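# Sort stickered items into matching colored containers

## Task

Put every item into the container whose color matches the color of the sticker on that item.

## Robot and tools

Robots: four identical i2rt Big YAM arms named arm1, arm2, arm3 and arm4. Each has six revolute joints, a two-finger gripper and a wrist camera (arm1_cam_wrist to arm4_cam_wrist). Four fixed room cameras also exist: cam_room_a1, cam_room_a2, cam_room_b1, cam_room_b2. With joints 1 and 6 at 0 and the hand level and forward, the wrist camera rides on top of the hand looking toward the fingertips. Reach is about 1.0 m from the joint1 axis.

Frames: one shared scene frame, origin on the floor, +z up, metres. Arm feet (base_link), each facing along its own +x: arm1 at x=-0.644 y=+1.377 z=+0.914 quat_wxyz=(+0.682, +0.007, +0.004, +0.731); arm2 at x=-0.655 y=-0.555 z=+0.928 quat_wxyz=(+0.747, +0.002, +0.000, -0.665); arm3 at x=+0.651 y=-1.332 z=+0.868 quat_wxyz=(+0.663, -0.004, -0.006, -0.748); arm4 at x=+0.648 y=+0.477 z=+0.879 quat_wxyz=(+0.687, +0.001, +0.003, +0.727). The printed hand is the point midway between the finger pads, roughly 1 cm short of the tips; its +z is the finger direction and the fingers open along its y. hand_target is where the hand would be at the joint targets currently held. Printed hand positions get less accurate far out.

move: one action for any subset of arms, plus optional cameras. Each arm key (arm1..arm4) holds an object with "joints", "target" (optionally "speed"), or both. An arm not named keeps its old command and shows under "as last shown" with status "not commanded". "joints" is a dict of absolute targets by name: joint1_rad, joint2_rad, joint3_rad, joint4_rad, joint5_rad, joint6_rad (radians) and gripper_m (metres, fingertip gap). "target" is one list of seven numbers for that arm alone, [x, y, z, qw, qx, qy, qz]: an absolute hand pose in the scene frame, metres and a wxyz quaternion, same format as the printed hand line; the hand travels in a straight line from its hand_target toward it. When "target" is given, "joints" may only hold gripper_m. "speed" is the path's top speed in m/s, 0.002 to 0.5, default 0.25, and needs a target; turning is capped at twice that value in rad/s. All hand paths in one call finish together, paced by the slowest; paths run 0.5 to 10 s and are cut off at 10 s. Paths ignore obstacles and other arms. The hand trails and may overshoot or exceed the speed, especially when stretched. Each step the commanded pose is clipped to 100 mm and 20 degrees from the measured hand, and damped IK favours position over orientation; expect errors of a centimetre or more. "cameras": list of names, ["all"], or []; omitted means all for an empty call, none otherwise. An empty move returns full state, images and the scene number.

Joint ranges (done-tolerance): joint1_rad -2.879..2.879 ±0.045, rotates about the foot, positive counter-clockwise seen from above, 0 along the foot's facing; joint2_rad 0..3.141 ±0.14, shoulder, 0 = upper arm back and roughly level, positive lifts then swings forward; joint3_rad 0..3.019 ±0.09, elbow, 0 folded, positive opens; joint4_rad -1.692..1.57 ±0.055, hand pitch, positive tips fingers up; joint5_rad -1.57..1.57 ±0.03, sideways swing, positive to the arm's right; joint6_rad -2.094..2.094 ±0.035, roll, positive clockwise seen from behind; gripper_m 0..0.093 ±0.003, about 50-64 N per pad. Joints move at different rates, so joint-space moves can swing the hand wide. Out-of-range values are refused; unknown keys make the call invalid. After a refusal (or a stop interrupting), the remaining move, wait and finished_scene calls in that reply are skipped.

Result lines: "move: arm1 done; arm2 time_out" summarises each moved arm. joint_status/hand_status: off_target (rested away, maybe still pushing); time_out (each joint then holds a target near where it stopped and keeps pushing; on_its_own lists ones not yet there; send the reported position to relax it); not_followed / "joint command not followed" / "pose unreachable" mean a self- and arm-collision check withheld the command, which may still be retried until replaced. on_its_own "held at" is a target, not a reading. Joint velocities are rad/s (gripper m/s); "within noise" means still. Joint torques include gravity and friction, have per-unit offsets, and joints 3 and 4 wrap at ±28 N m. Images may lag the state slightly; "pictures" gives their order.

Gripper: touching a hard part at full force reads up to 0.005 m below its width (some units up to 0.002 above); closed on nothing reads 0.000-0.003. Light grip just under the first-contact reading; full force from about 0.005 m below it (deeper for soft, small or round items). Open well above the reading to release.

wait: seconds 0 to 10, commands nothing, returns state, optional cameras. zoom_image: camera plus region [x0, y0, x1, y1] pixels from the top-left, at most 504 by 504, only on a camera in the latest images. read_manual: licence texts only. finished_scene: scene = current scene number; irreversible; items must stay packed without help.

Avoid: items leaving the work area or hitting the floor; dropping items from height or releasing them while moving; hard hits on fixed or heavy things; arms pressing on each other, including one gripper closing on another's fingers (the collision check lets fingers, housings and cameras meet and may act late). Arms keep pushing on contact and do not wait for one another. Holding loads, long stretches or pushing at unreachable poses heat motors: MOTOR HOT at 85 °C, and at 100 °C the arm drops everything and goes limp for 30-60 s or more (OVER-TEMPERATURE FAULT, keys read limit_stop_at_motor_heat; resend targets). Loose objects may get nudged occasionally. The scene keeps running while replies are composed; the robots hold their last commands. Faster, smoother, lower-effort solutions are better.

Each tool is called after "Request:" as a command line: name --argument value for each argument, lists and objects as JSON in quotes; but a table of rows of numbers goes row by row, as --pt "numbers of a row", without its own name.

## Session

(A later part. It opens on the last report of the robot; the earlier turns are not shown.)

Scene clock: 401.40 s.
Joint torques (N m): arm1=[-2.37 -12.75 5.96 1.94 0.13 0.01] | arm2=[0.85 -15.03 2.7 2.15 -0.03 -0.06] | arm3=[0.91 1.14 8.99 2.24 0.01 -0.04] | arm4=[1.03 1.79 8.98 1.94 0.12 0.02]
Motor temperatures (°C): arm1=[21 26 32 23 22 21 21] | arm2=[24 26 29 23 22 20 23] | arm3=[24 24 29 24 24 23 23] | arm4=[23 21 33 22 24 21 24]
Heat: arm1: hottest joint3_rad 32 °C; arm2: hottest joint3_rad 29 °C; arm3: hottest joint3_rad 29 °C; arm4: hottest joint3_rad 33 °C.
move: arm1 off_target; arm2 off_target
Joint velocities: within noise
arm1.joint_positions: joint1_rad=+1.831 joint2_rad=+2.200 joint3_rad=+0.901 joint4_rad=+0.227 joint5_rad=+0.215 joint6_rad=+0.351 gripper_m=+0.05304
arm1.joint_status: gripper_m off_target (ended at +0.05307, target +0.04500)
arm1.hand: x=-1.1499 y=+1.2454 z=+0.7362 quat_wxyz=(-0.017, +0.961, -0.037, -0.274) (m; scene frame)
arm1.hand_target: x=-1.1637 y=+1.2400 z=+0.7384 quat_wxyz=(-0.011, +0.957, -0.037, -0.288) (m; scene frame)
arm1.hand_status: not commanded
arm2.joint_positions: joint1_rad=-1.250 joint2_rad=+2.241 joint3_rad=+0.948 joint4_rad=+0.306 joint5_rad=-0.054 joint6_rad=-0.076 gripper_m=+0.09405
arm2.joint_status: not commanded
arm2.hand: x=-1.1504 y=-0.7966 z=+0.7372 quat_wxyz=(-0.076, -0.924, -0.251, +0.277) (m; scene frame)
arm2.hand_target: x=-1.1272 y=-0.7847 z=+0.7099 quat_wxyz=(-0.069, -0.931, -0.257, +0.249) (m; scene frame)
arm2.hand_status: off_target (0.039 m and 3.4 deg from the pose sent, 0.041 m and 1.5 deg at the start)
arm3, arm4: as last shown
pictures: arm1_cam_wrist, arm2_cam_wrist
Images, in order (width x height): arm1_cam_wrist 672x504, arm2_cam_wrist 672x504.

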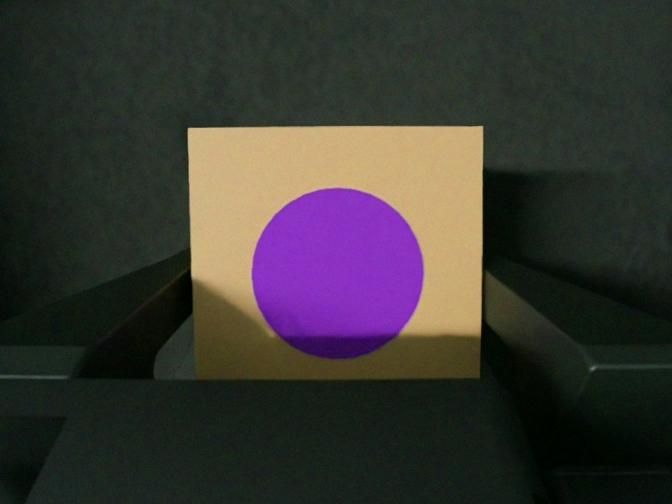

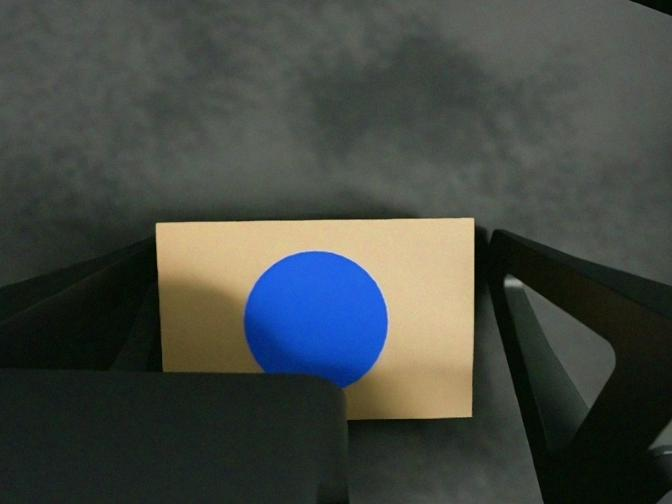

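Request:
move --arm2 '{"target": [-1.130, -0.786, 0.738, -0.0689, -0.9310, -0.2573, 0.2494], "speed": 0.08}' --cameras '["arm2_cam_wrist"]'

Scene clock: 409.43 s.
Joint torques (N m): arm1=[-1.2 -12.28 6.3 1.88 0.13 0.04] | arm2=[0.73 -19.72 3.12 1.1 -0.02 -0.05] | arm3=[0.91 1.03 8.94 2.28 0.01 -0.04] | arm4=[0.56 1.85 9.05 2 0.12 0.08]
Motor temperatures (°C): arm1=[21 26 32 23 22 21 21] | arm2=[24 26 29 23 22 20 23] | arm3=[24 24 29 24 24 23 23] | arm4=[23 21 33 22 24 21 24]
Heat: arm1: hottest joint3_rad 32 °C; arm2: hottest joint3_rad 29 °C; arm3: hottest joint3_rad 29 °C; arm4: hottest joint3_rad 33 °C.
move: arm2 done
Joint velocities: within noise
arm1, arm3, arm4: as last shown
arm2.joint_positions: joint1_rad=-1.250 joint2_rad=+2.221 joint3_rad=+0.924 joint4_rad=+0.270 joint5_rad=-0.054 joint6_rad=-0.076 gripper_m=+0.09405
arm2.joint_status: not commanded
arm2.hand: x=-1.1371 y=-0.7904 z=+0.7375 quat_wxyz=(-0.073, -0.930, -0.252, +0.258) (m; scene frame)
arm2.hand_target: x=-1.1299 y=-0.7860 z=+0.7378 quat_wxyz=(-0.069, -0.931, -0.257, +0.249) (m; scene frame)
arm2.hand_status: done (0.008 m and 1.3 deg from the pose sent, 0.023 m and 3.4 deg at the start)
pictures: arm2_cam_wrist
Images, in order (width x height): arm2_cam_wrist 672x504.

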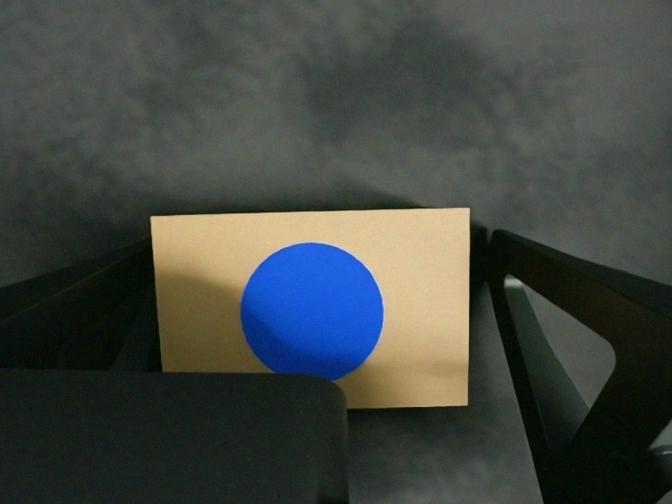

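Request:
move --arm2 '{"target": [-1.118, -0.779, 0.740, -0.0689, -0.9310, -0.2573, 0.2494], "speed": 0.08}' --cameras '["arm2_cam_wrist"]'

Scene clock: 413.90 s.
Joint torques (N m): arm1=[-1.79 -11.81 6.16 1.73 0.2 0.04] | arm2=[0.32 -19.14 2.74 2.1 -0.07 -0.08] | arm3=[0.85 1.14 8.99 2.25 0 -0.04] | arm4=[1.26 1.79 9.02 1.94 0.12 0.07]
Motor temperatures (°C): arm1=[21 26 31 23 22 21 22] | arm2=[24 26 29 23 22 20 23] | arm3=[24 24 29 24 24 23 23] | arm4=[23 21 33 22 24 21 24]
Heat: arm1: hottest joint3_rad 31 °C; arm2: hottest joint3_rad 29 °C; arm3: hottest joint3_rad 29 °C; arm4: hottest joint3_rad 33 °C.
move: arm2 done
Joint velocities: within noise
arm1: as last shown
arm2.joint_positions: joint1_rad=-1.250 joint2_rad=+2.204 joint3_rad=+0.884 joint4_rad=+0.270 joint5_rad=-0.054 joint6_rad=-0.077 gripper_m=+0.09405
arm2.joint_status: not commanded
arm2.hand: x=-1.1209 y=-0.7828 z=+0.7373 quat_wxyz=(-0.071, -0.933, -0.253, +0.247) (m; scene frame)
arm2.hand_target: x=-1.1181 y=-0.7791 z=+0.7399 quat_wxyz=(-0.069, -0.931, -0.257, +0.249) (m; scene frame)
arm2.hand_status: done (0.006 m and 0.6 deg from the pose sent, 0.022 m and 1.3 deg at the start)
arm3.joint_positions: joint1_rad=-1.494 joint2_rad=+0.498 joint3_rad=+1.001 joint4_rad=-0.512 joint5_rad=+0.001 joint6_rad=-0.004 gripper_m=+0.09398
arm3.joint_status: not commanded
arm3.hand: x=+0.3461 y=-1.3100 z=+1.4196 quat_wxyz=(+0.012, -0.711, +0.019, +0.703) (m; scene frame)
arm3.hand_target: x=+0.3454 y=-1.3081 z=+1.4218 quat_wxyz=(+0.014, -0.707, +0.022, +0.706) (m; scene frame)
arm3.hand_status: not commanded
arm4.joint_positions: joint1_rad=+1.499 joint2_rad=+0.492 joint3_rad=+0.998 joint4_rad=-0.514 joint5_rad=+0.001 joint6_rad=-0.013 gripper_m=+0.09402
arm4.joint_status: not commanded
arm4.hand: x=+0.3480 y=+0.4845 z=+1.4327 quat_wxyz=(-0.009, +0.708, -0.002, -0.706) (m; scene frame)
arm4.hand_target: x=+0.3451 y=+0.4844 z=+1.4352 quat_wxyz=(-0.009, +0.705, -0.003, -0.709) (m; scene frame)
arm4.hand_status: not commanded
pictures: arm2_cam_wrist
Images, in order (width x height): arm2_cam_wrist 672x504.

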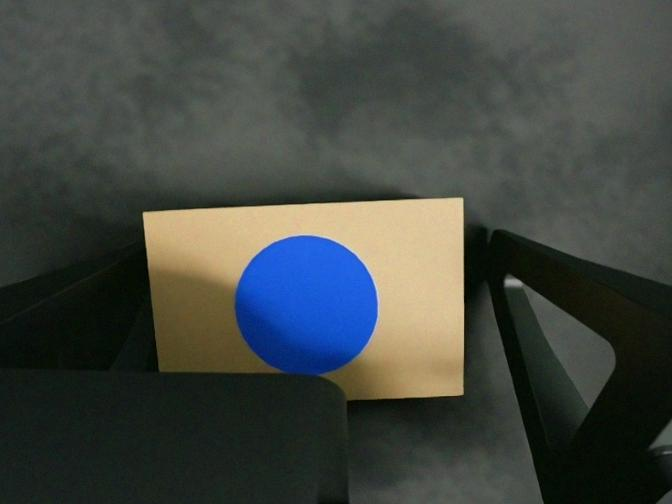

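Request:
move --arm2 '{"joints": {"joint1_rad": -1.225}}' --cameras '["arm2_cam_wrist"]'

Scene clock: 419.57 s.
Joint torques (N m): arm1=[-1.44 -12.51 6.04 1.89 0.2 0.03] | arm2=[1.67 -19.19 2.77 2.13 -0.08 -0.08] | arm3=[0.91 1.03 8.95 2.24 0.01 -0.05] | arm4=[0.85 1.85 8.99 1.95 0.11 0.08]
Motor temperatures (°C): arm1=[21 26 31 23 22 21 22] | arm2=[24 26 28 23 22 20 23] | arm3=[24 24 29 24 24 23 23] | arm4=[23 21 33 22 24 21 24]
Heat: arm1: hottest joint3_rad 31 °C; arm2: hottest joint3_rad 28 °C; arm3: hottest joint3_rad 29 °C; arm4: hottest joint3_rad 33 °C.
move: arm2 done
Joint velocities: within noise
arm1, arm3, arm4: as last shown
arm2.joint_positions: joint1_rad=-1.236 joint2_rad=+2.204 joint3_rad=+0.884 joint4_rad=+0.270 joint5_rad=-0.054 joint6_rad=-0.077 gripper_m=+0.09405
arm2.joint_status: all done
arm2.hand: x=-1.1177 y=-0.7892 z=+0.7372 quat_wxyz=(-0.073, -0.931, -0.259, +0.247) (m; scene frame)
arm2.hand_target: x=-1.1113 y=-0.7925 z=+0.7398 quat_wxyz=(-0.073, -0.927, -0.271, +0.248) (m; scene frame)
arm2.hand_status: not commanded
pictures: arm2_cam_wrist
Images, in order (width x height): arm2_cam_wrist 672x504.

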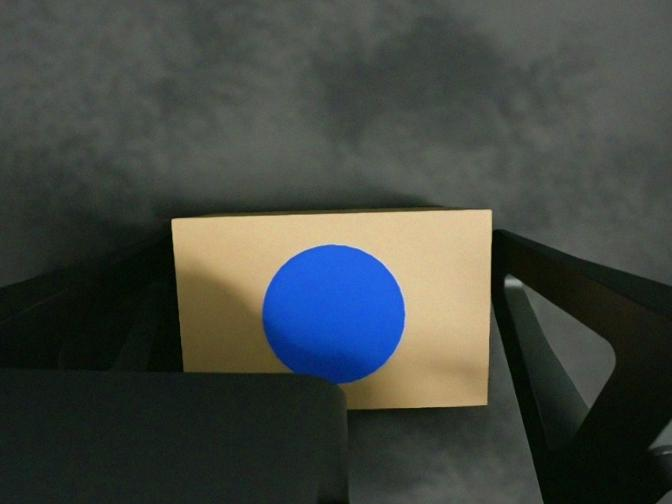

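Request:
move --arm2 '{"target": [-1.099, -0.785, 0.741, -0.073, -0.927, -0.271, 0.248], "speed": 0.08}' --cameras '["arm2_cam_wrist"]'

Scene clock: 424.73 s.
Joint torques (N m): arm1=[-1.32 -12.4 5.96 2.09 0.2 0.04] | arm2=[1.44 -18.67 2.51 2.24 -0.2 -0.1] | arm3=[0.85 1.03 8.98 2.26 0 -0.04] | arm4=[1.03 1.73 8.9 1.85 0.11 0.06]
Motor temperatures (°C): arm1=[21 26 31 23 22 21 22] | arm2=[24 26 28 23 22 20 23] | arm3=[24 24 29 24 24 23 23] | arm4=[23 21 33 22 24 21 24]
Heat: arm1: hottest joint3_rad 31 °C; arm2: hottest joint3_rad 28 °C; arm3: hottest joint3_rad 29 °C; arm4: hottest joint3_rad 33 °C.
move: arm2 done
Joint velocities: within noise
arm1, arm3, arm4: as last shown
arm2.joint_positions: joint1_rad=-1.236 joint2_rad=+2.192 joint3_rad=+0.842 joint4_rad=+0.294 joint5_rad=-0.054 joint6_rad=-0.077 gripper_m=+0.09405
arm2.joint_status: not commanded
arm2.hand: x=-1.1034 y=-0.7822 z=+0.7370 quat_wxyz=(-0.072, -0.932, -0.260, +0.244) (m; scene frame)
arm2.hand_target: x=-1.0991 y=-0.7850 z=+0.7409 quat_wxyz=(-0.073, -0.927, -0.271, +0.248) (m; scene frame)
arm2.hand_status: done (0.007 m and 1.5 deg from the pose sent, 0.020 m and 1.4 deg at the start)
pictures: arm2_cam_wrist
Images, in order (width x height): arm2_cam_wrist 672x504.

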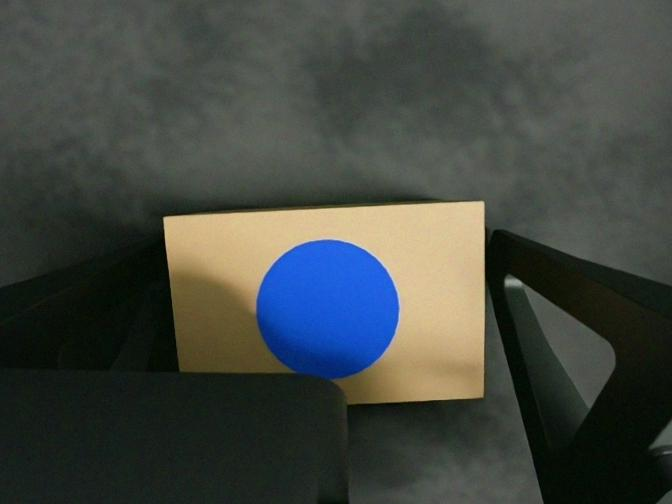

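Request:
move --arm2 '{"target": [-1.099, -0.785, 0.741, -0.073, -0.927, -0.271, 0.248], "speed": 0.08}' --cameras '["cam_room_b1", "cam_room_b2"]'

Request:
zoom_image --camera "cam_room_b1" --region '[200, 280, 400, 430]'

Scene clock: 442.83 s.
Joint torques (N m): arm1=[-2.26 -12.92 6.22 1.85 0.15 0.04] | arm2=[1.32 -18.67 2.5 2.26 -0.21 -0.09] | arm3=[0.73 0.97 8.94 2.26 0.01 -0.04] | arm4=[0.79 1.55 9.14 1.99 0.13 0.1]
Motor temperatures (°C): arm1=[21 26 31 23 22 21 22] | arm2=[24 27 28 23 22 20 23] | arm3=[24 24 29 24 24 23 23] | arm4=[23 21 33 22 24 21 24]
Heat: arm1: hottest joint3_rad 31 °C; arm2: hottest joint3_rad 28 °C; arm3: hottest joint3_rad 29 °C; arm4: hottest joint3_rad 33 °C.
move: arm2 done
Joint velocities: within noise
arm1, arm3, arm4: as last shown
arm2.joint_positions: joint1_rad=-1.236 joint2_rad=+2.192 joint3_rad=+0.842 joint4_rad=+0.294 joint5_rad=-0.054 joint6_rad=-0.077 gripper_m=+0.09405
arm2.joint_status: not commanded
arm2.hand: x=-1.1034 y=-0.7822 z=+0.7370 quat_wxyz=(-0.072, -0.932, -0.260, +0.244) (m; scene frame)
arm2.hand_target: x=-1.0991 y=-0.7850 z=+0.7409 quat_wxyz=(-0.073, -0.927, -0.271, +0.248) (m; scene frame)
arm2.hand_status: done (0.007 m and 1.5 deg from the pose sent, 0.006 m and 1.5 deg at the start)
pictures: cam_room_b1, cam_room_b2
Images, in order (width x height): cam_room_b1 672x504, cam_room_b2 672x504.

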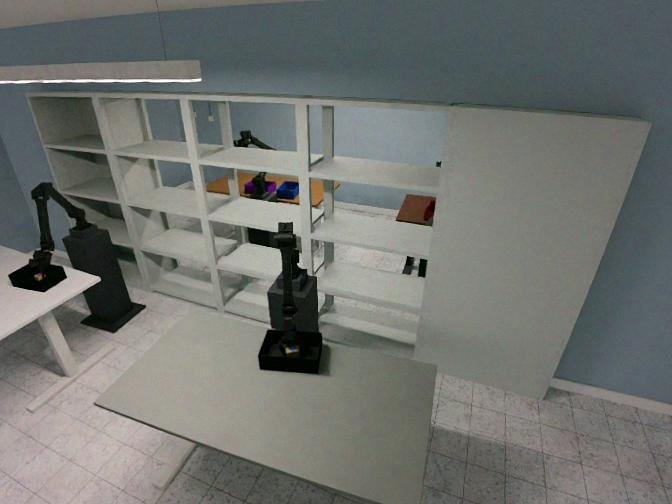

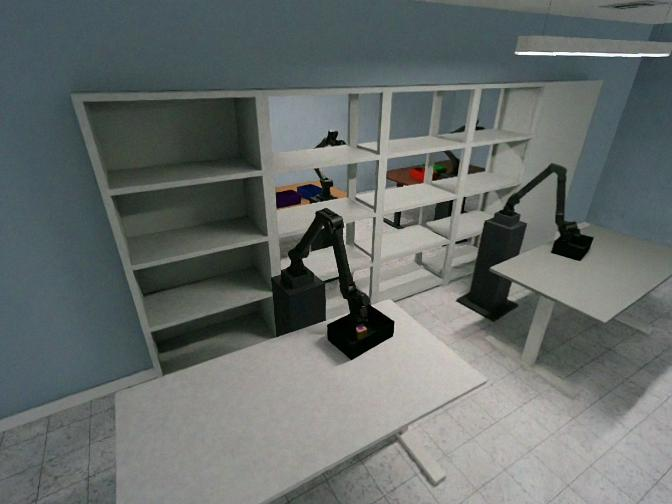

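Scaled by 2.520.

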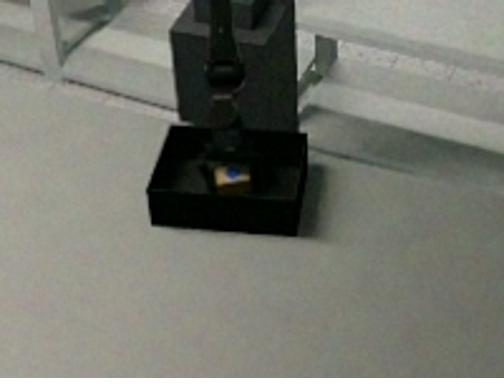

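Request:
move --arm2 '{"target": [-1.115, -0.794, 0.83, -0.071, -0.937, -0.269, 0.21], "speed": 0.15}' --cameras '["arm2_cam_wrist", "cam_room_b1"]'

Scene clock: 453.07 s.
Joint torques (N m): arm1=[-1.79 -12.69 5.97 1.98 0.18 -0.02] | arm2=[1.32 -17.2 8.72 1.06 -0.22 -0.02] | arm3=[0.91 1.03 8.95 2.24 0.01 -0.04] | arm4=[0.73 1.49 8.92 1.94 0.11 0.06]
Motor temperatures (°C): arm1=[21 26 31 23 22 21 22] | arm2=[24 27 27 23 22 20 23] | arm3=[24 24 29 24 24 23 23] | arm4=[23 21 33 22 24 21 24]
Heat: arm1: hottest joint3_rad 31 °C; arm2: hottest joint2_rad 27 °C; arm3: hottest joint3_rad 29 °C; arm4: hottest joint3_rad 33 °C.
move: arm2 off_target
Joint velocities: within noise
arm1, arm3, arm4: as last shown
arm2.joint_positions: joint1_rad=-1.236 joint2_rad=+1.943 joint3_rad=+0.857 joint4_rad=-0.059 joint5_rad=-0.062 joint6_rad=-0.077 gripper_m=+0.09405
arm2.joint_status: not commanded
arm2.hand: x=-1.1035 y=-0.7840 z=+0.8220 quat_wxyz=(-0.068, -0.941, -0.262, +0.201) (m; scene frame)
arm2.hand_target: x=-1.1147 y=-0.7939 z=+0.8304 quat_wxyz=(-0.071, -0.937, -0.269, +0.210) (m; scene frame)
arm2.hand_status: off_target (0.017 m and 1.4 deg from the pose sent, 0.094 m and 4.1 deg at the start)
pictures: arm2_cam_wrist, cam_room_b1
Images, in order (width x height): arm2_cam_wrist 672x504, cam_room_b1 672x504.

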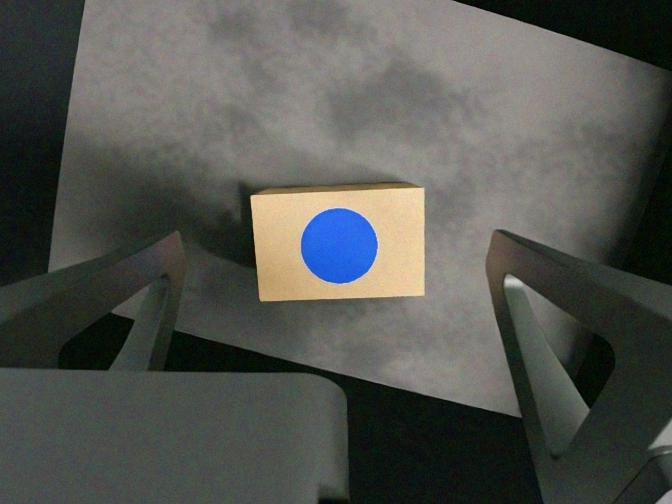

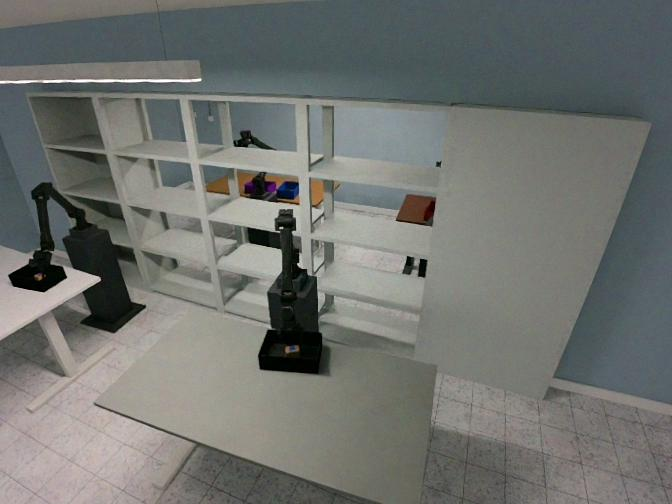

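Request:
move --arm2 '{"target": [-1.1013, -0.781, 0.785, -0.0336, -0.9489, -0.2946, 0.1081], "speed": 0.15}' --cameras '["arm2_cam_wrist"]'

Scene clock: 474.20 s.
Joint torques (N m): arm1=[-1.73 -13.04 6.11 1.76 0.18 0.06] | arm2=[1.2 -15.5 8.79 0.68 0.09 -0.07] | arm3=[0.91 0.97 8.98 2.25 0.02 -0.05] | arm4=[0.85 1.96 8.99 1.91 0.16 0.1]
Motor temperatures (°C): arm1=[21 27 31 23 22 21 22] | arm2=[24 27 28 22 22 20 23] | arm3=[24 24 29 24 24 23 23] | arm4=[23 21 33 22 24 21 24]
Heat: arm1: hottest joint3_rad 31 °C; arm2: hottest joint3_rad 28 °C; arm3: hottest joint3_rad 29 °C; arm4: hottest joint3_rad 33 °C.
move: arm2 off_target
Joint velocities: within noise
arm1, arm3, arm4: as last shown
arm2.joint_positions: joint1_rad=-1.236 joint2_rad=+2.028 joint3_rad=+0.957 joint4_rad=-0.267 joint5_rad=-0.038 joint6_rad=-0.126 gripper_m=+0.09405
arm2.joint_status: not commanded
arm2.hand: x=-1.0935 y=-0.7743 z=+0.7906 quat_wxyz=(-0.036, -0.952, -0.285, +0.110) (m; scene frame)
arm2.hand_target: x=-1.1009 y=-0.7808 z=+0.7851 quat_wxyz=(-0.034, -0.949, -0.295, +0.108) (m; scene frame)
arm2.hand_status: off_target (0.012 m and 1.2 deg from the pose sent, 0.037 m and 12.0 deg at the start)
pictures: arm2_cam_wrist
Images, in order (width x height): arm2_cam_wrist 672x504.

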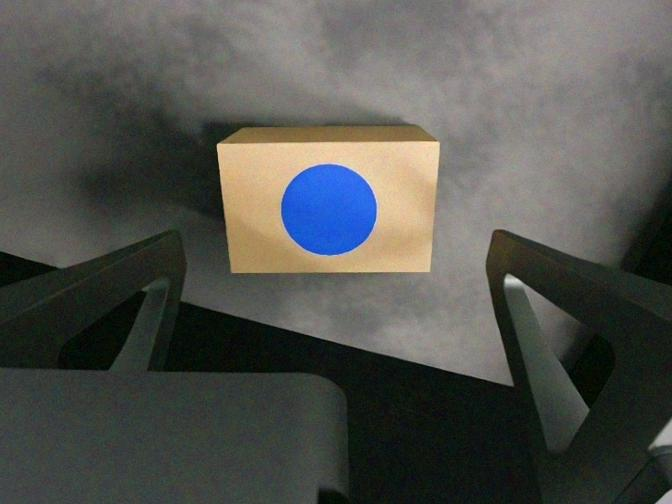

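Request:
move --arm2 '{"target": [-1.098, -0.779, 0.733, -0.0336, -0.9489, -0.2946, 0.1081], "speed": 0.1}' --cameras '["arm2_cam_wrist"]'

Scene clock: 481.80 s.
Joint torques (N m): arm1=[-1.9 -12.75 6.19 1.88 0.15 0.05] | arm2=[1.26 -15.91 7.34 1.76 0.09 -0.08] | arm3=[0.91 1.26 8.99 2.28 0.02 -0.05] | arm4=[1.26 2.14 8.99 1.91 0.13 0.08]
Motor temperatures (°C): arm1=[21 27 30 23 22 21 22] | arm2=[24 27 28 22 22 20 23] | arm3=[24 24 29 24 24 23 23] | arm4=[23 21 33 22 24 21 24]
Heat: arm1: hottest joint3_rad 30 °C; arm2: hottest joint3_rad 28 °C; arm3: hottest joint3_rad 29 °C; arm4: hottest joint3_rad 33 °C.
move: arm2 off_target
Joint velocities: within noise
arm1.joint_positions: joint1_rad=+1.831 joint2_rad=+2.200 joint3_rad=+0.901 joint4_rad=+0.227 joint5_rad=+0.215 joint6_rad=+0.351 gripper_m=+0.05304
arm1.joint_status: not commanded
arm1.hand: x=-1.1499 y=+1.2454 z=+0.7362 quat_wxyz=(-0.017, +0.961, -0.037, -0.274) (m; scene frame)
arm1.hand_target: x=-1.1637 y=+1.2400 z=+0.7384 quat_wxyz=(-0.011, +0.957, -0.037, -0.288) (m; scene frame)
arm1.hand_status: not commanded
arm2.joint_positions: joint1_rad=-1.236 joint2_rad=+2.156 joint3_rad=+0.973 joint4_rad=-0.178 joint5_rad=-0.038 joint6_rad=-0.126 gripper_m=+0.09405
arm2.joint_status: not commanded
arm2.hand: x=-1.0872 y=-0.7711 z=+0.7393 quat_wxyz=(-0.034, -0.953, -0.285, +0.099) (m; scene frame)
arm2.hand_target: x=-1.0977 y=-0.7789 z=+0.7335 quat_wxyz=(-0.034, -0.949, -0.295, +0.108) (m; scene frame)
arm2.hand_status: off_target (0.015 m and 1.6 deg from the pose sent, 0.058 m and 1.2 deg at the start)
arm3, arm4: as last shown
pictures: arm2_cam_wrist
Images, in order (width x height): arm2_cam_wrist 672x504.

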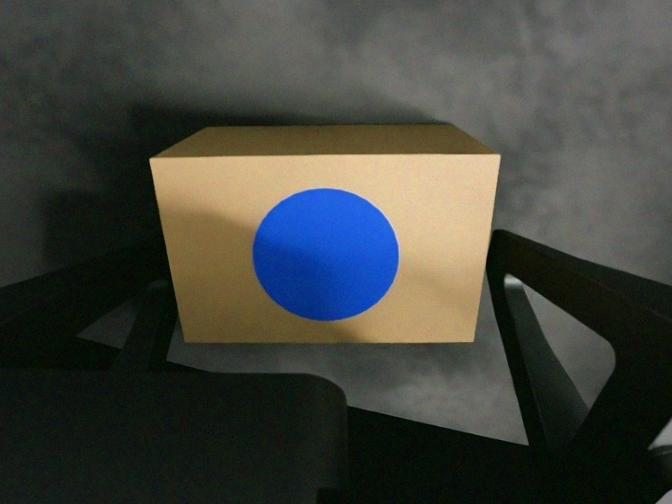

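Request:
move --arm2 '{"joints": {"gripper_m": 0.055}}' --cameras '["arm2_cam_wrist"]'

Scene clock: 484.67 s.
Joint torques (N m): arm1=[-1.26 -12.63 6.11 1.92 0.15 0.03] | arm2=[1.2 -16.26 7.3 1.77 0.06 -0.07] | arm3=[0.85 1.03 8.94 2.26 0.01 -0.06] | arm4=[0.85 1.85 9.03 1.92 0.13 0.04]
Motor temperatures (°C): arm1=[21 27 30 23 22 21 22] | arm2=[24 27 29 22 22 20 23] | arm3=[24 24 29 24 24 23 23] | arm4=[23 21 33 22 24 21 24]
Heat: arm1: hottest joint3_rad 30 °C; arm2: hottest joint3_rad 29 °C; arm3: hottest joint3_rad 29 °C; arm4: hottest joint3_rad 33 °C.
move: arm2 off_target
Joint velocities: within noise
arm1, arm3, arm4: as last shown
arm2.joint_positions: joint1_rad=-1.236 joint2_rad=+2.156 joint3_rad=+0.973 joint4_rad=-0.178 joint5_rad=-0.037 joint6_rad=-0.127 gripper_m=+0.06908
arm2.joint_status: gripper_m off_target (ended at +0.06912, target +0.05500)
arm2.hand: x=-1.0877 y=-0.7713 z=+0.7394 quat_wxyz=(-0.034, -0.953, -0.285, +0.100) (m; scene frame)
arm2.hand_target: x=-1.0977 y=-0.7788 z=+0.7335 quat_wxyz=(-0.034, -0.949, -0.294, +0.108) (m; scene frame)
arm2.hand_status: not commanded
pictures: arm2_cam_wrist
Images, in order (width x height): arm2_cam_wrist 672x504.

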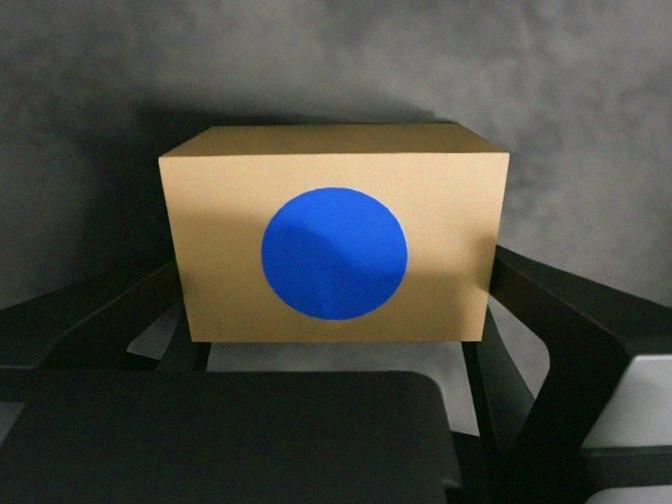

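Request:
move --arm1 '{"target": [-1.160, 1.240, 0.95, 0.0113, -0.9568, 0.0376, 0.288], "speed": 0.2}' --arm2 '{"target": [-1.098, -0.779, 0.95, -0.0336, -0.9489, -0.2946, 0.1081], "speed": 0.2}' --cameras '["arm1_cam_wrist", "arm2_cam_wrist", "cam_room_b1", "cam_room_b2"]'

Scene clock: 529.10 s.
Joint torques (N m): arm1=[-1.49 -11.34 11.78 0.7 0.14 0] | arm2=[1.14 -15.97 12.41 0.62 0.05 -0.07] | arm3=[0.91 1.03 8.99 2.28 0.01 -0.05] | arm4=[0.97 1.73 8.95 1.99 0.12 0.06]
Motor temperatures (°C): arm1=[21 27 30 23 22 21 23] | arm2=[24 26 29 22 22 20 24] | arm3=[24 24 29 24 24 23 23] | arm4=[23 21 34 22 24 21 24]
Heat: arm1: hottest joint3_rad 30 °C; arm2: hottest joint3_rad 29 °C; arm3: hottest joint3_rad 29 °C; arm4: hottest joint3_rad 34 °C.
move: arm1 off_target; arm2 off_target
Joint velocities: within noise
arm1.joint_positions: joint1_rad=+1.831 joint2_rad=+1.688 joint3_rad=+0.886 joint4_rad=-0.278 joint5_rad=+0.215 joint6_rad=+0.351 gripper_m=+0.05304
arm1.joint_status: not commanded
arm1.hand: x=-1.1422 y=+1.2465 z=+0.9303 quat_wxyz=(-0.018, +0.962, -0.036, -0.270) (m; scene frame)
arm1.hand_target: x=-1.1593 y=+1.2402 z=+0.9505 quat_wxyz=(-0.011, +0.957, -0.038, -0.288) (m; scene frame)
arm1.hand_status: off_target (0.027 m and 2.3 deg from the pose sent, 0.214 m and 1.8 deg at the start)
arm2.joint_positions: joint1_rad=-1.236 joint2_rad=+1.695 joint3_rad=+0.999 joint4_rad=-0.676 joint5_rad=-0.037 joint6_rad=-0.127 gripper_m=+0.06908
arm2.joint_status: not commanded
arm2.hand: x=-1.0826 y=-0.7692 z=+0.9363 quat_wxyz=(-0.033, -0.953, -0.286, +0.093) (m; scene frame)
arm2.hand_target: x=-1.0974 y=-0.7787 z=+0.9503 quat_wxyz=(-0.033, -0.949, -0.294, +0.108) (m; scene frame)
arm2.hand_status: off_target (0.023 m and 2.0 deg from the pose sent, 0.211 m and 1.5 deg at the start)
arm3.joint_positions: joint1_rad=-1.494 joint2_rad=+0.498 joint3_rad=+1.001 joint4_rad=-0.512 joint5_rad=+0.001 joint6_rad=-0.004 gripper_m=+0.09398
arm3.joint_status: not commanded
arm3.hand: x=+0.3461 y=-1.3100 z=+1.4196 quat_wxyz=(+0.012, -0.711, +0.019, +0.703) (m; scene frame)
arm3.hand_target: x=+0.3454 y=-1.3081 z=+1.4218 quat_wxyz=(+0.014, -0.707, +0.022, +0.706) (m; scene frame)
arm3.hand_status: not commanded
arm4.joint_positions: joint1_rad=+1.499 joint2_rad=+0.492 joint3_rad=+0.998 joint4_rad=-0.514 joint5_rad=+0.001 joint6_rad=-0.013 gripper_m=+0.09402
arm4.joint_status: not commanded
arm4.hand: x=+0.3480 y=+0.4845 z=+1.4327 quat_wxyz=(-0.009, +0.708, -0.002, -0.706) (m; scene frame)
arm4.hand_target: x=+0.3451 y=+0.4844 z=+1.4352 quat_wxyz=(-0.009, +0.705, -0.003, -0.709) (m; scene frame)
arm4.hand_status: not commanded
pictures: arm1_cam_wrist, arm2_cam_wrist, cam_room_b1, cam_room_b2
Images, in order (width x height): arm1_cam_wrist 672x504, arm2_cam_wrist 672x504, cam_room_b1 672x504, cam_room_b2 672x504.

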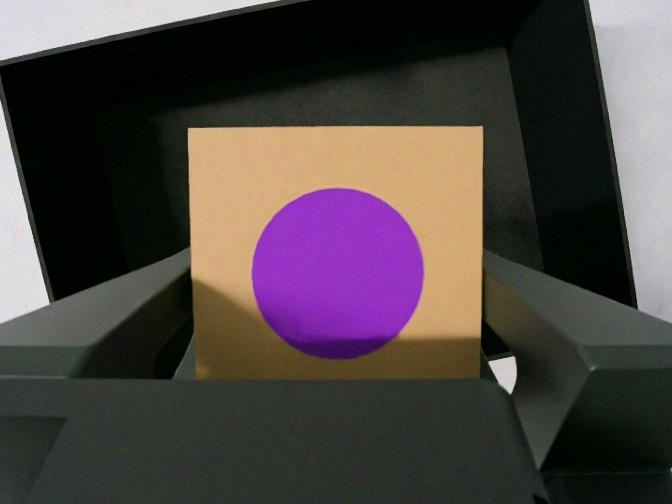

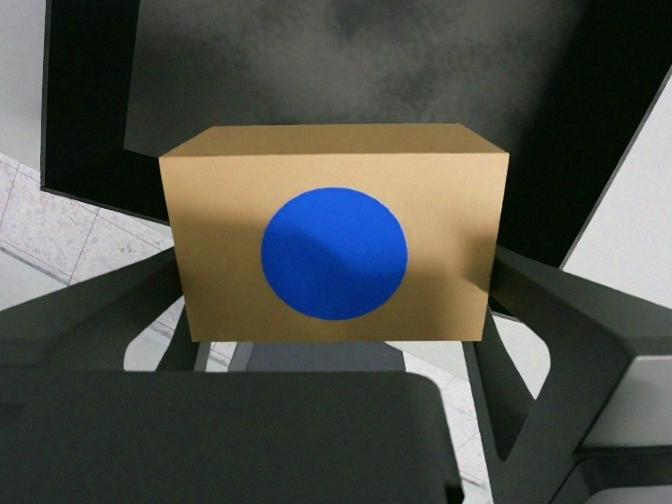

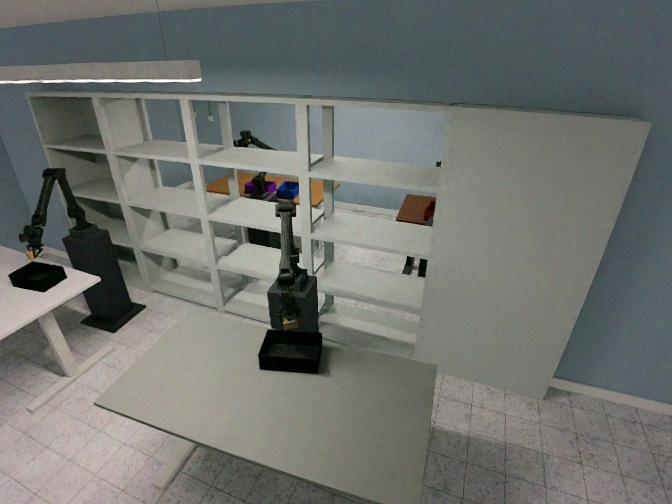

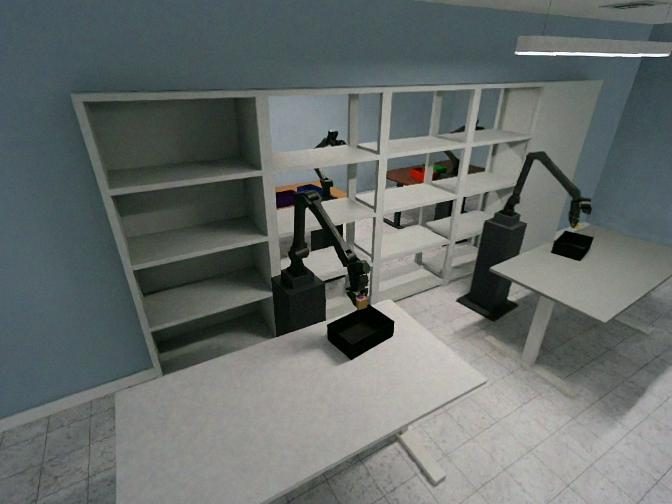

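Request:
move --arm1 '{"joints": {"joint1_rad": -2.25, "joint2_rad": 0.7, "joint3_rad": 1.2, "joint4_rad": -1.4, "joint5_rad": 0.0, "joint6_rad": 0.0}}' --arm2 '{"joints": {"joint1_rad": 2.12, "joint2_rad": 0.7, "joint3_rad": 1.2, "joint4_rad": -1.4, "joint5_rad": 0.0, "joint6_rad": 0.0}}' --cameras '["arm1_cam_wrist", "arm2_cam_wrist", "cam_room_b1", "cam_room_b2"]'

Scene clock: 539.33 s.
Joint torques (N m): arm1=[-2.2 0.91 12.26 1.13 -0.04 -0.01] | arm2=[1.03 -2.49 13.72 1.5 0.12 0.2] | arm3=[0.85 1.2 8.95 2.26 0.01 -0.05] | arm4=[0.79 1.9 9.01 1.99 0.14 0.07]
Motor temperatures (°C): arm1=[21 26 31 23 22 21 23] | arm2=[24 26 31 22 22 20 24] | arm3=[24 24 29 24 24 23 23] | arm4=[23 21 34 22 24 21 24]
Heat: arm1: hottest joint3_rad 31 °C; arm2: hottest joint3_rad 31 °C; arm3: hottest joint3_rad 29 °C; arm4: hottest joint3_rad 34 °C.
move: arm1 done; arm2 done
Joint velocities: within noise
arm1.joint_positions: joint1_rad=-2.244 joint2_rad=+0.709 joint3_rad=+1.179 joint4_rad=-1.391 joint5_rad=+0.002 joint6_rad=+0.007 gripper_m=+0.05316
arm1.joint_status: all done
arm1.hand: x=-0.4163 y=+1.2226 z=+1.3141 quat_wxyz=(-0.297, -0.285, -0.906, +0.096) (m; scene frame)
arm1.hand_target: x=-0.4201 y=+1.2237 z=+1.3254 quat_wxyz=(-0.306, -0.283, -0.903, +0.100) (m; scene frame)
arm1.hand_status: not commanded
arm2.joint_positions: joint1_rad=+2.116 joint2_rad=+0.706 joint3_rad=+1.169 joint4_rad=-1.388 joint5_rad=-0.003 joint6_rad=-0.013 gripper_m=+0.06908
arm2.joint_status: all done
arm2.hand: x=-0.4440 y=-0.3913 z=+1.3295 quat_wxyz=(-0.301, +0.314, -0.894, -0.104) (m; scene frame)
arm2.hand_target: x=-0.4470 y=-0.3930 z=+1.3444 quat_wxyz=(-0.312, +0.308, -0.892, -0.109) (m; scene frame)
arm2.hand_status: not commanded
arm3, arm4: as last shown
pictures: arm1_cam_wrist, arm2_cam_wrist, cam_room_b1, cam_room_b2
Images, in order (width x height): arm1_cam_wrist 672x504, arm2_cam_wrist 672x504, cam_room_b1 672x504, cam_room_b2 672x504.

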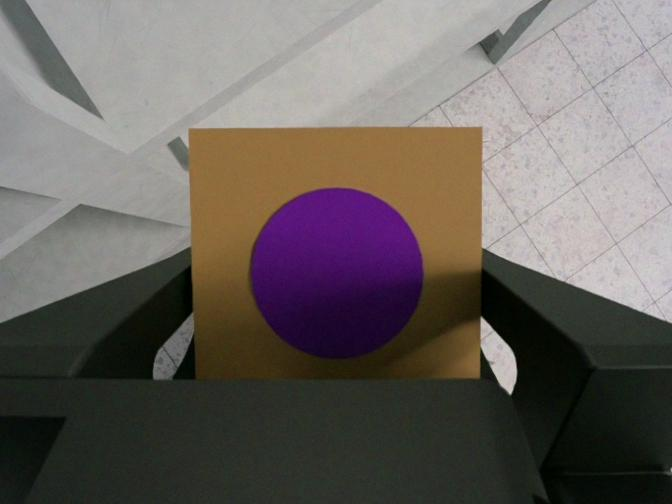

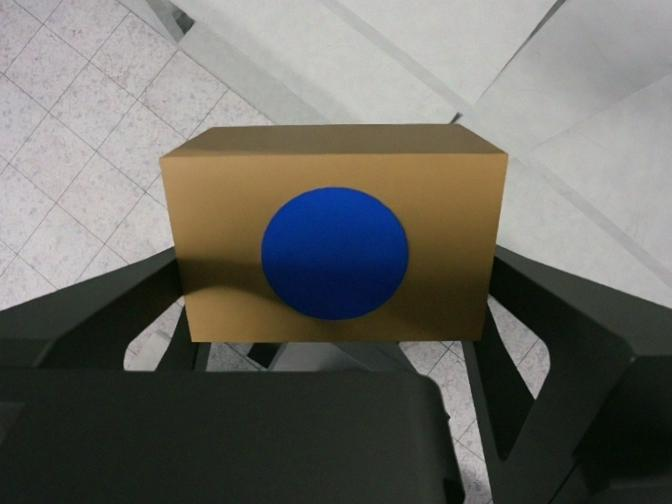

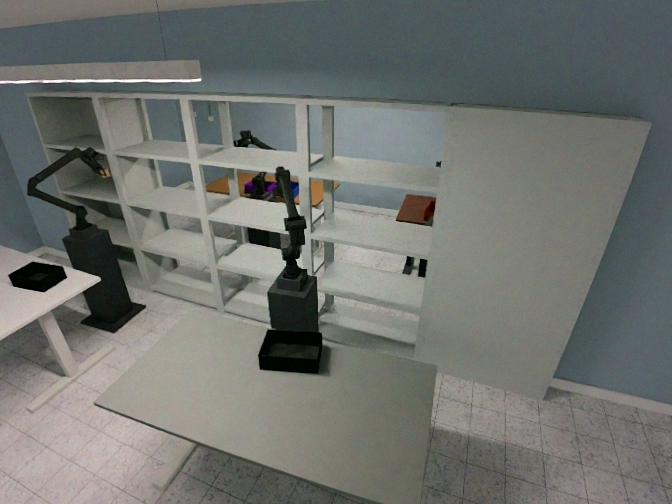

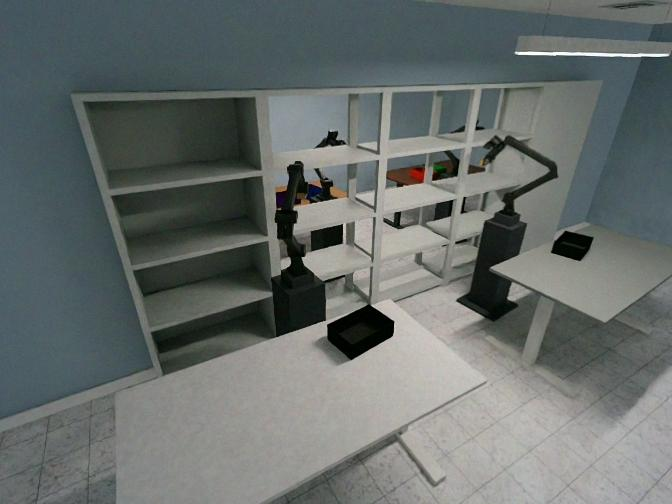

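Request:
move --arm1 '{"target": [-0.2995, 1.1367, 1.065, 0.2789, 0.2868, 0.9123, -0.0877], "speed": 0.25}' --arm2 '{"target": [-0.3258, -0.2941, 1.065, 0.1110, -0.3266, 0.9379, 0.0386], "speed": 0.25}' --cameras '["arm1_cam_wrist", "arm2_cam_wrist", "cam_room_b1", "cam_room_b2"]'

Scene clock: 549.90 s.
Joint torques (N m): arm1=[-2.73 -5.36 11.52 2.03 0.02 -0.04] | arm2=[1.44 -11.99 11.58 1.77 0.1 0.2] | arm3=[0.79 1.03 8.88 2.26 0.01 -0.05] | arm4=[0.85 1.79 9.16 1.92 0.11 0.08]
Motor temperatures (°C): arm1=[21 26 31 23 21 21 23] | arm2=[23 26 32 22 22 20 24] | arm3=[24 24 29 24 24 23 23] | arm4=[23 21 34 22 24 21 24]
Heat: arm1: hottest joint3_rad 31 °C; arm2: hottest joint3_rad 32 °C; arm3: hottest joint3_rad 29 °C; arm4: hottest joint3_rad 34 °C.
move: arm1 off_target; arm2 off_target
Joint velocities: within noise
arm1.joint_positions: joint1_rad=-2.245 joint2_rad=+1.137 joint3_rad=+0.739 joint4_rad=-0.608 joint5_rad=-0.007 joint6_rad=+0.007 gripper_m=+0.05316
arm1.joint_status: not commanded
arm1.hand: x=-0.3046 y=+1.1448 z=+1.0533 quat_wxyz=(-0.260, -0.288, -0.918, +0.080) (m; scene frame)
arm1.hand_target: x=-0.2999 y=+1.1369 z=+1.0650 quat_wxyz=(-0.279, -0.287, -0.912, +0.088) (m; scene frame)
arm1.hand_status: off_target (0.015 m and 2.4 deg from the pose sent, 0.288 m and 2.4 deg at the start)
arm2.joint_positions: joint1_rad=+2.118 joint2_rad=+1.359 joint3_rad=+0.975 joint4_rad=-0.984 joint5_rad=-0.001 joint6_rad=-0.012 gripper_m=+0.06908
arm2.joint_status: not commanded
arm2.hand: x=-0.3301 y=-0.3017 z=+1.0585 quat_wxyz=(-0.097, +0.330, -0.938, -0.034) (m; scene frame)
arm2.hand_target: x=-0.3260 y=-0.2942 z=+1.0651 quat_wxyz=(-0.111, +0.327, -0.938, -0.039) (m; scene frame)
arm2.hand_status: off_target (0.011 m and 1.7 deg from the pose sent, 0.306 m and 23.7 deg at the start)
arm3, arm4: as last shown
pictures: arm1_cam_wrist, arm2_cam_wrist, cam_room_b1, cam_room_b2
Images, in order (width x height): arm1_cam_wrist 672x504, arm2_cam_wrist 672x504, cam_room_b1 672x504, cam_room_b2 672x504.

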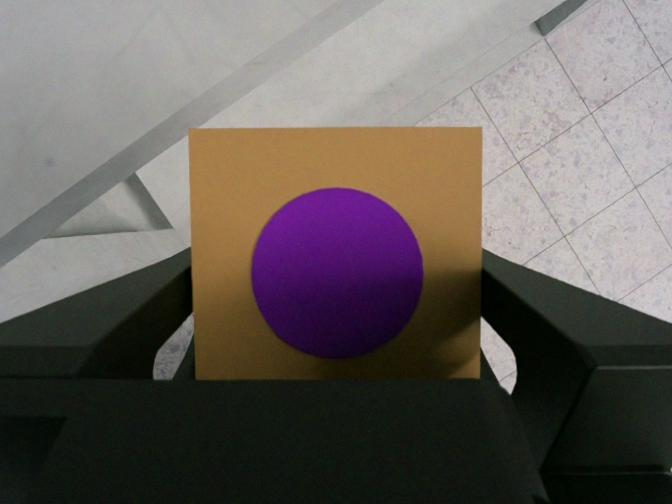

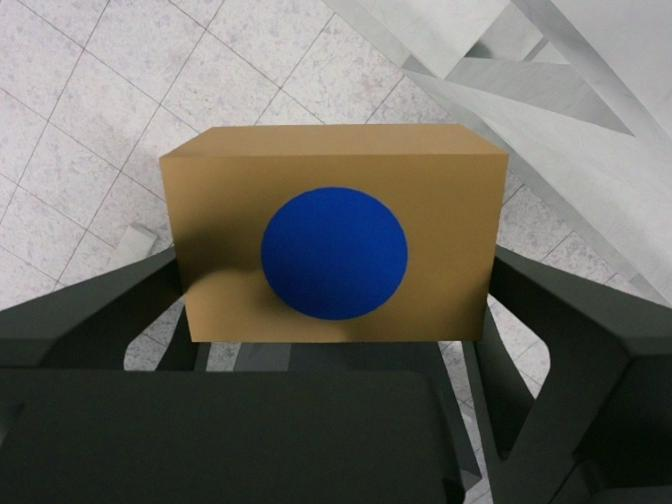

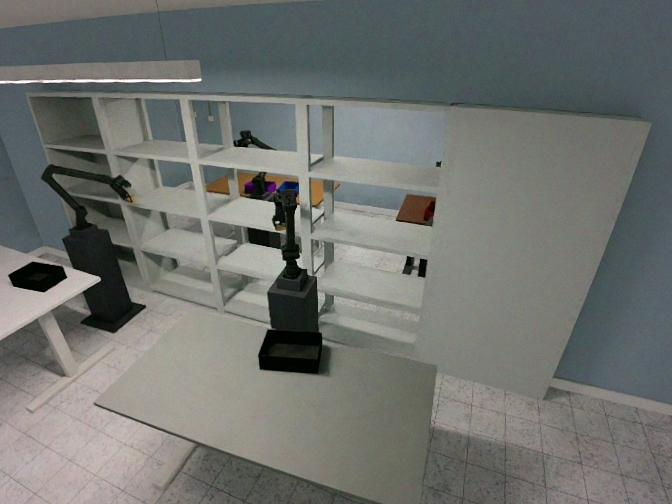

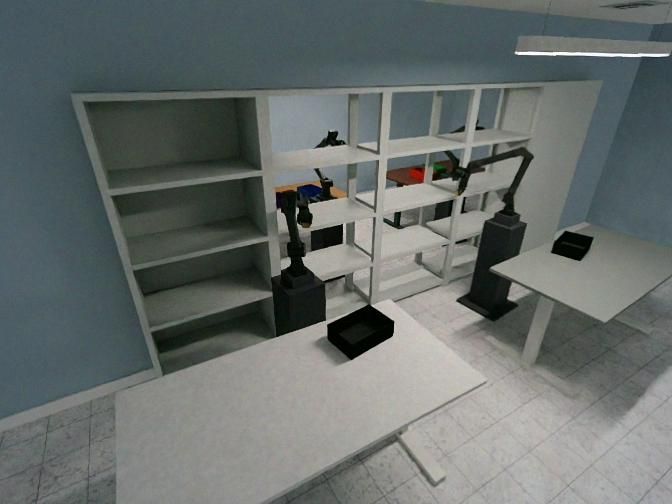

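Request:
move --arm1 '{"target": [0.007, 0.922, 1.072, 0.2789, 0.2868, 0.9123, -0.0877], "speed": 0.2}' --arm2 '{"target": [-0.055, -0.078, 1.07, 0.1110, -0.3266, 0.9379, 0.0386], "speed": 0.2}' --cameras '["arm1_cam_wrist", "arm2_cam_wrist", "arm4_cam_wrist", "cam_room_b1", "cam_room_b2", "cam_room_a2"]'

Scene clock: 560.73 s.
Joint torques (N m): arm1=[-2.43 -19.72 17.44 0.8 0.01 0] | arm2=[1.49 -23.94 16.81 0.69 0.11 0.21] | arm3=[1.03 1.08 8.96 2.24 0.01 -0.05] | arm4=[1.14 1.73 8.88 1.85 0.11 0.06]
Motor temperatures (°C): arm1=[21 26 33 23 21 21 23] | arm2=[23 26 32 22 22 20 24] | arm3=[24 24 29 24 24 23 23] | arm4=[23 21 34 22 24 21 24]
Heat: arm1: hottest joint3_rad 33 °C; arm2: hottest joint3_rad 32 °C; arm3: hottest joint3_rad 29 °C; arm4: hottest joint3_rad 34 °C.
move: arm1 off_target; arm2 off_target
Joint velocities: within noise
arm1.joint_positions: joint1_rad=-2.245 joint2_rad=+2.087 joint3_rad=+1.885 joint4_rad=-0.816 joint5_rad=-0.007 joint6_rad=+0.007 gripper_m=+0.05316
arm1.joint_status: not commanded
arm1.hand: x=-0.0061 y=+0.9382 z=+1.0411 quat_wxyz=(-0.254, -0.289, -0.920, +0.078) (m; scene frame)
arm1.hand_target: x=+0.0050 y=+0.9232 z=+1.0723 quat_wxyz=(-0.279, -0.287, -0.912, +0.088) (m; scene frame)
arm1.hand_status: off_target (0.037 m and 3.2 deg from the pose sent, 0.383 m and 2.4 deg at the start)
arm2.joint_positions: joint1_rad=+2.118 joint2_rad=+2.273 joint3_rad=+2.286 joint4_rad=-1.365 joint5_rad=-0.001 joint6_rad=-0.011 gripper_m=+0.06908
arm2.joint_status: not commanded
arm2.hand: x=-0.0613 y=-0.0915 z=+1.0693 quat_wxyz=(-0.105, +0.329, -0.938, -0.036) (m; scene frame)
arm2.hand_target: x=-0.0558 y=-0.0786 z=+1.0698 quat_wxyz=(-0.112, +0.327, -0.938, -0.039) (m; scene frame)
arm2.hand_status: off_target (0.015 m and 0.8 deg from the pose sent, 0.355 m and 1.7 deg at the start)
arm3, arm4: as last shown
pictures: arm1_cam_wrist, arm2_cam_wrist, arm4_cam_wrist, cam_room_a2, cam_room_b1, cam_room_b2
Images, in order (width x height): arm1_cam_wrist 672x504, arm2_cam_wrist 672x504, arm4_cam_wrist 672x504, cam_room_a2 672x504, cam_room_b1 672x504, cam_room_b2 672x504.

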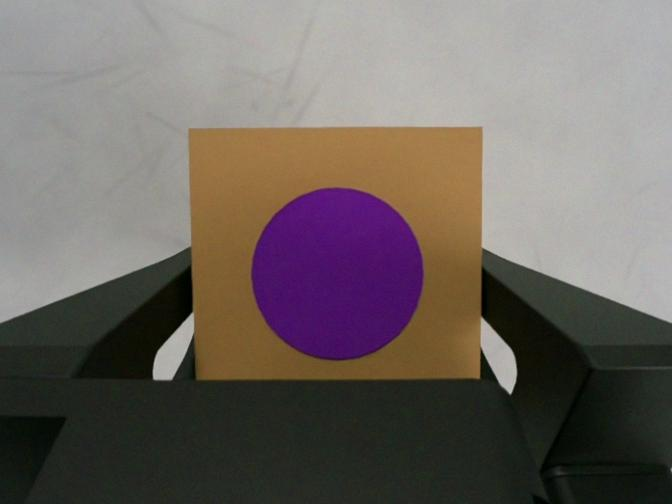

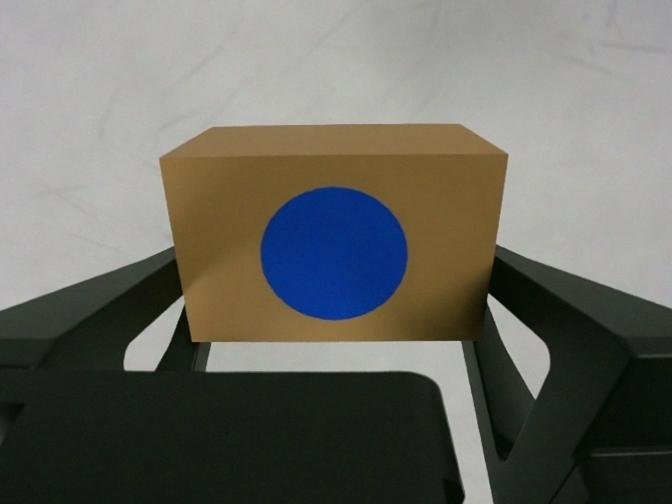

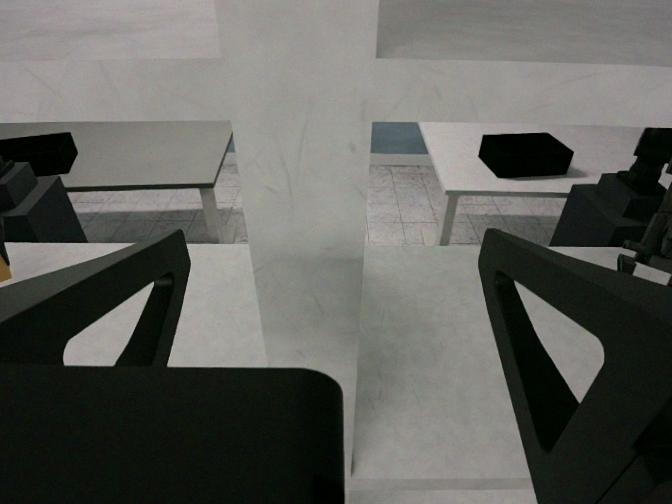

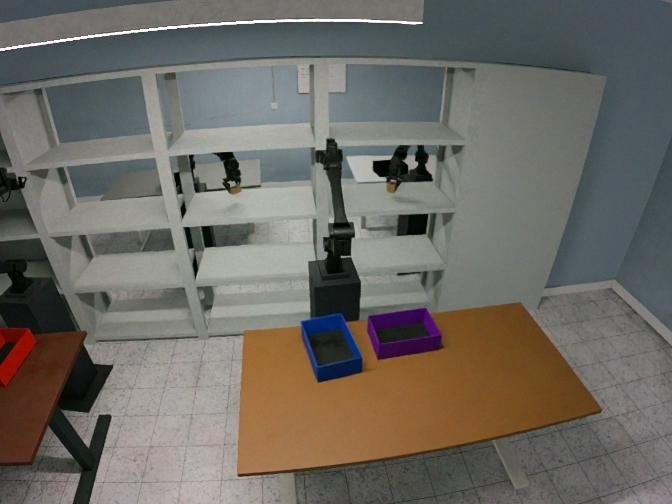

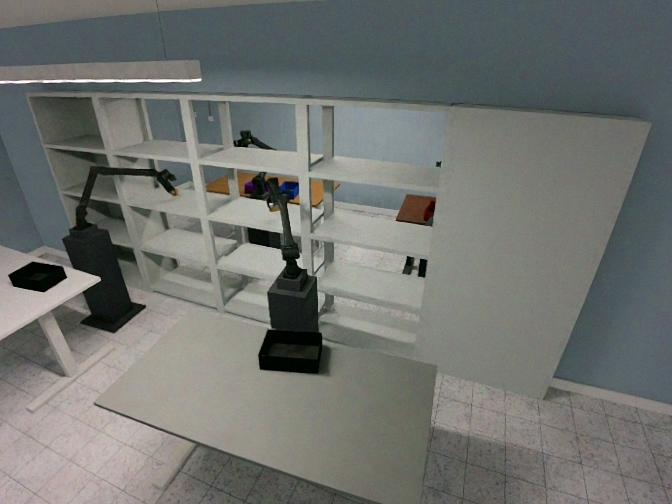

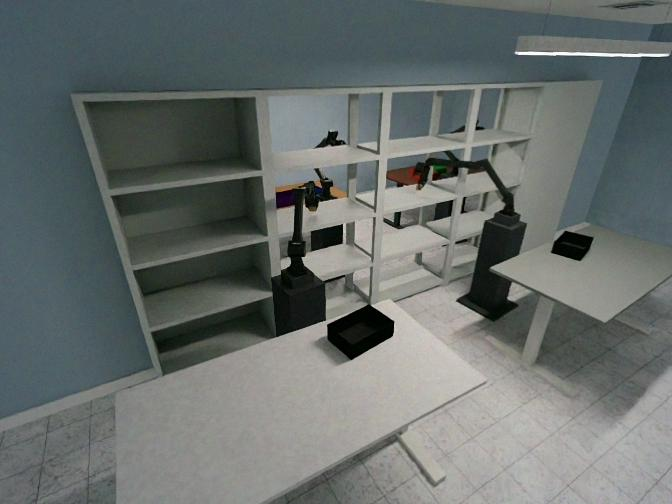

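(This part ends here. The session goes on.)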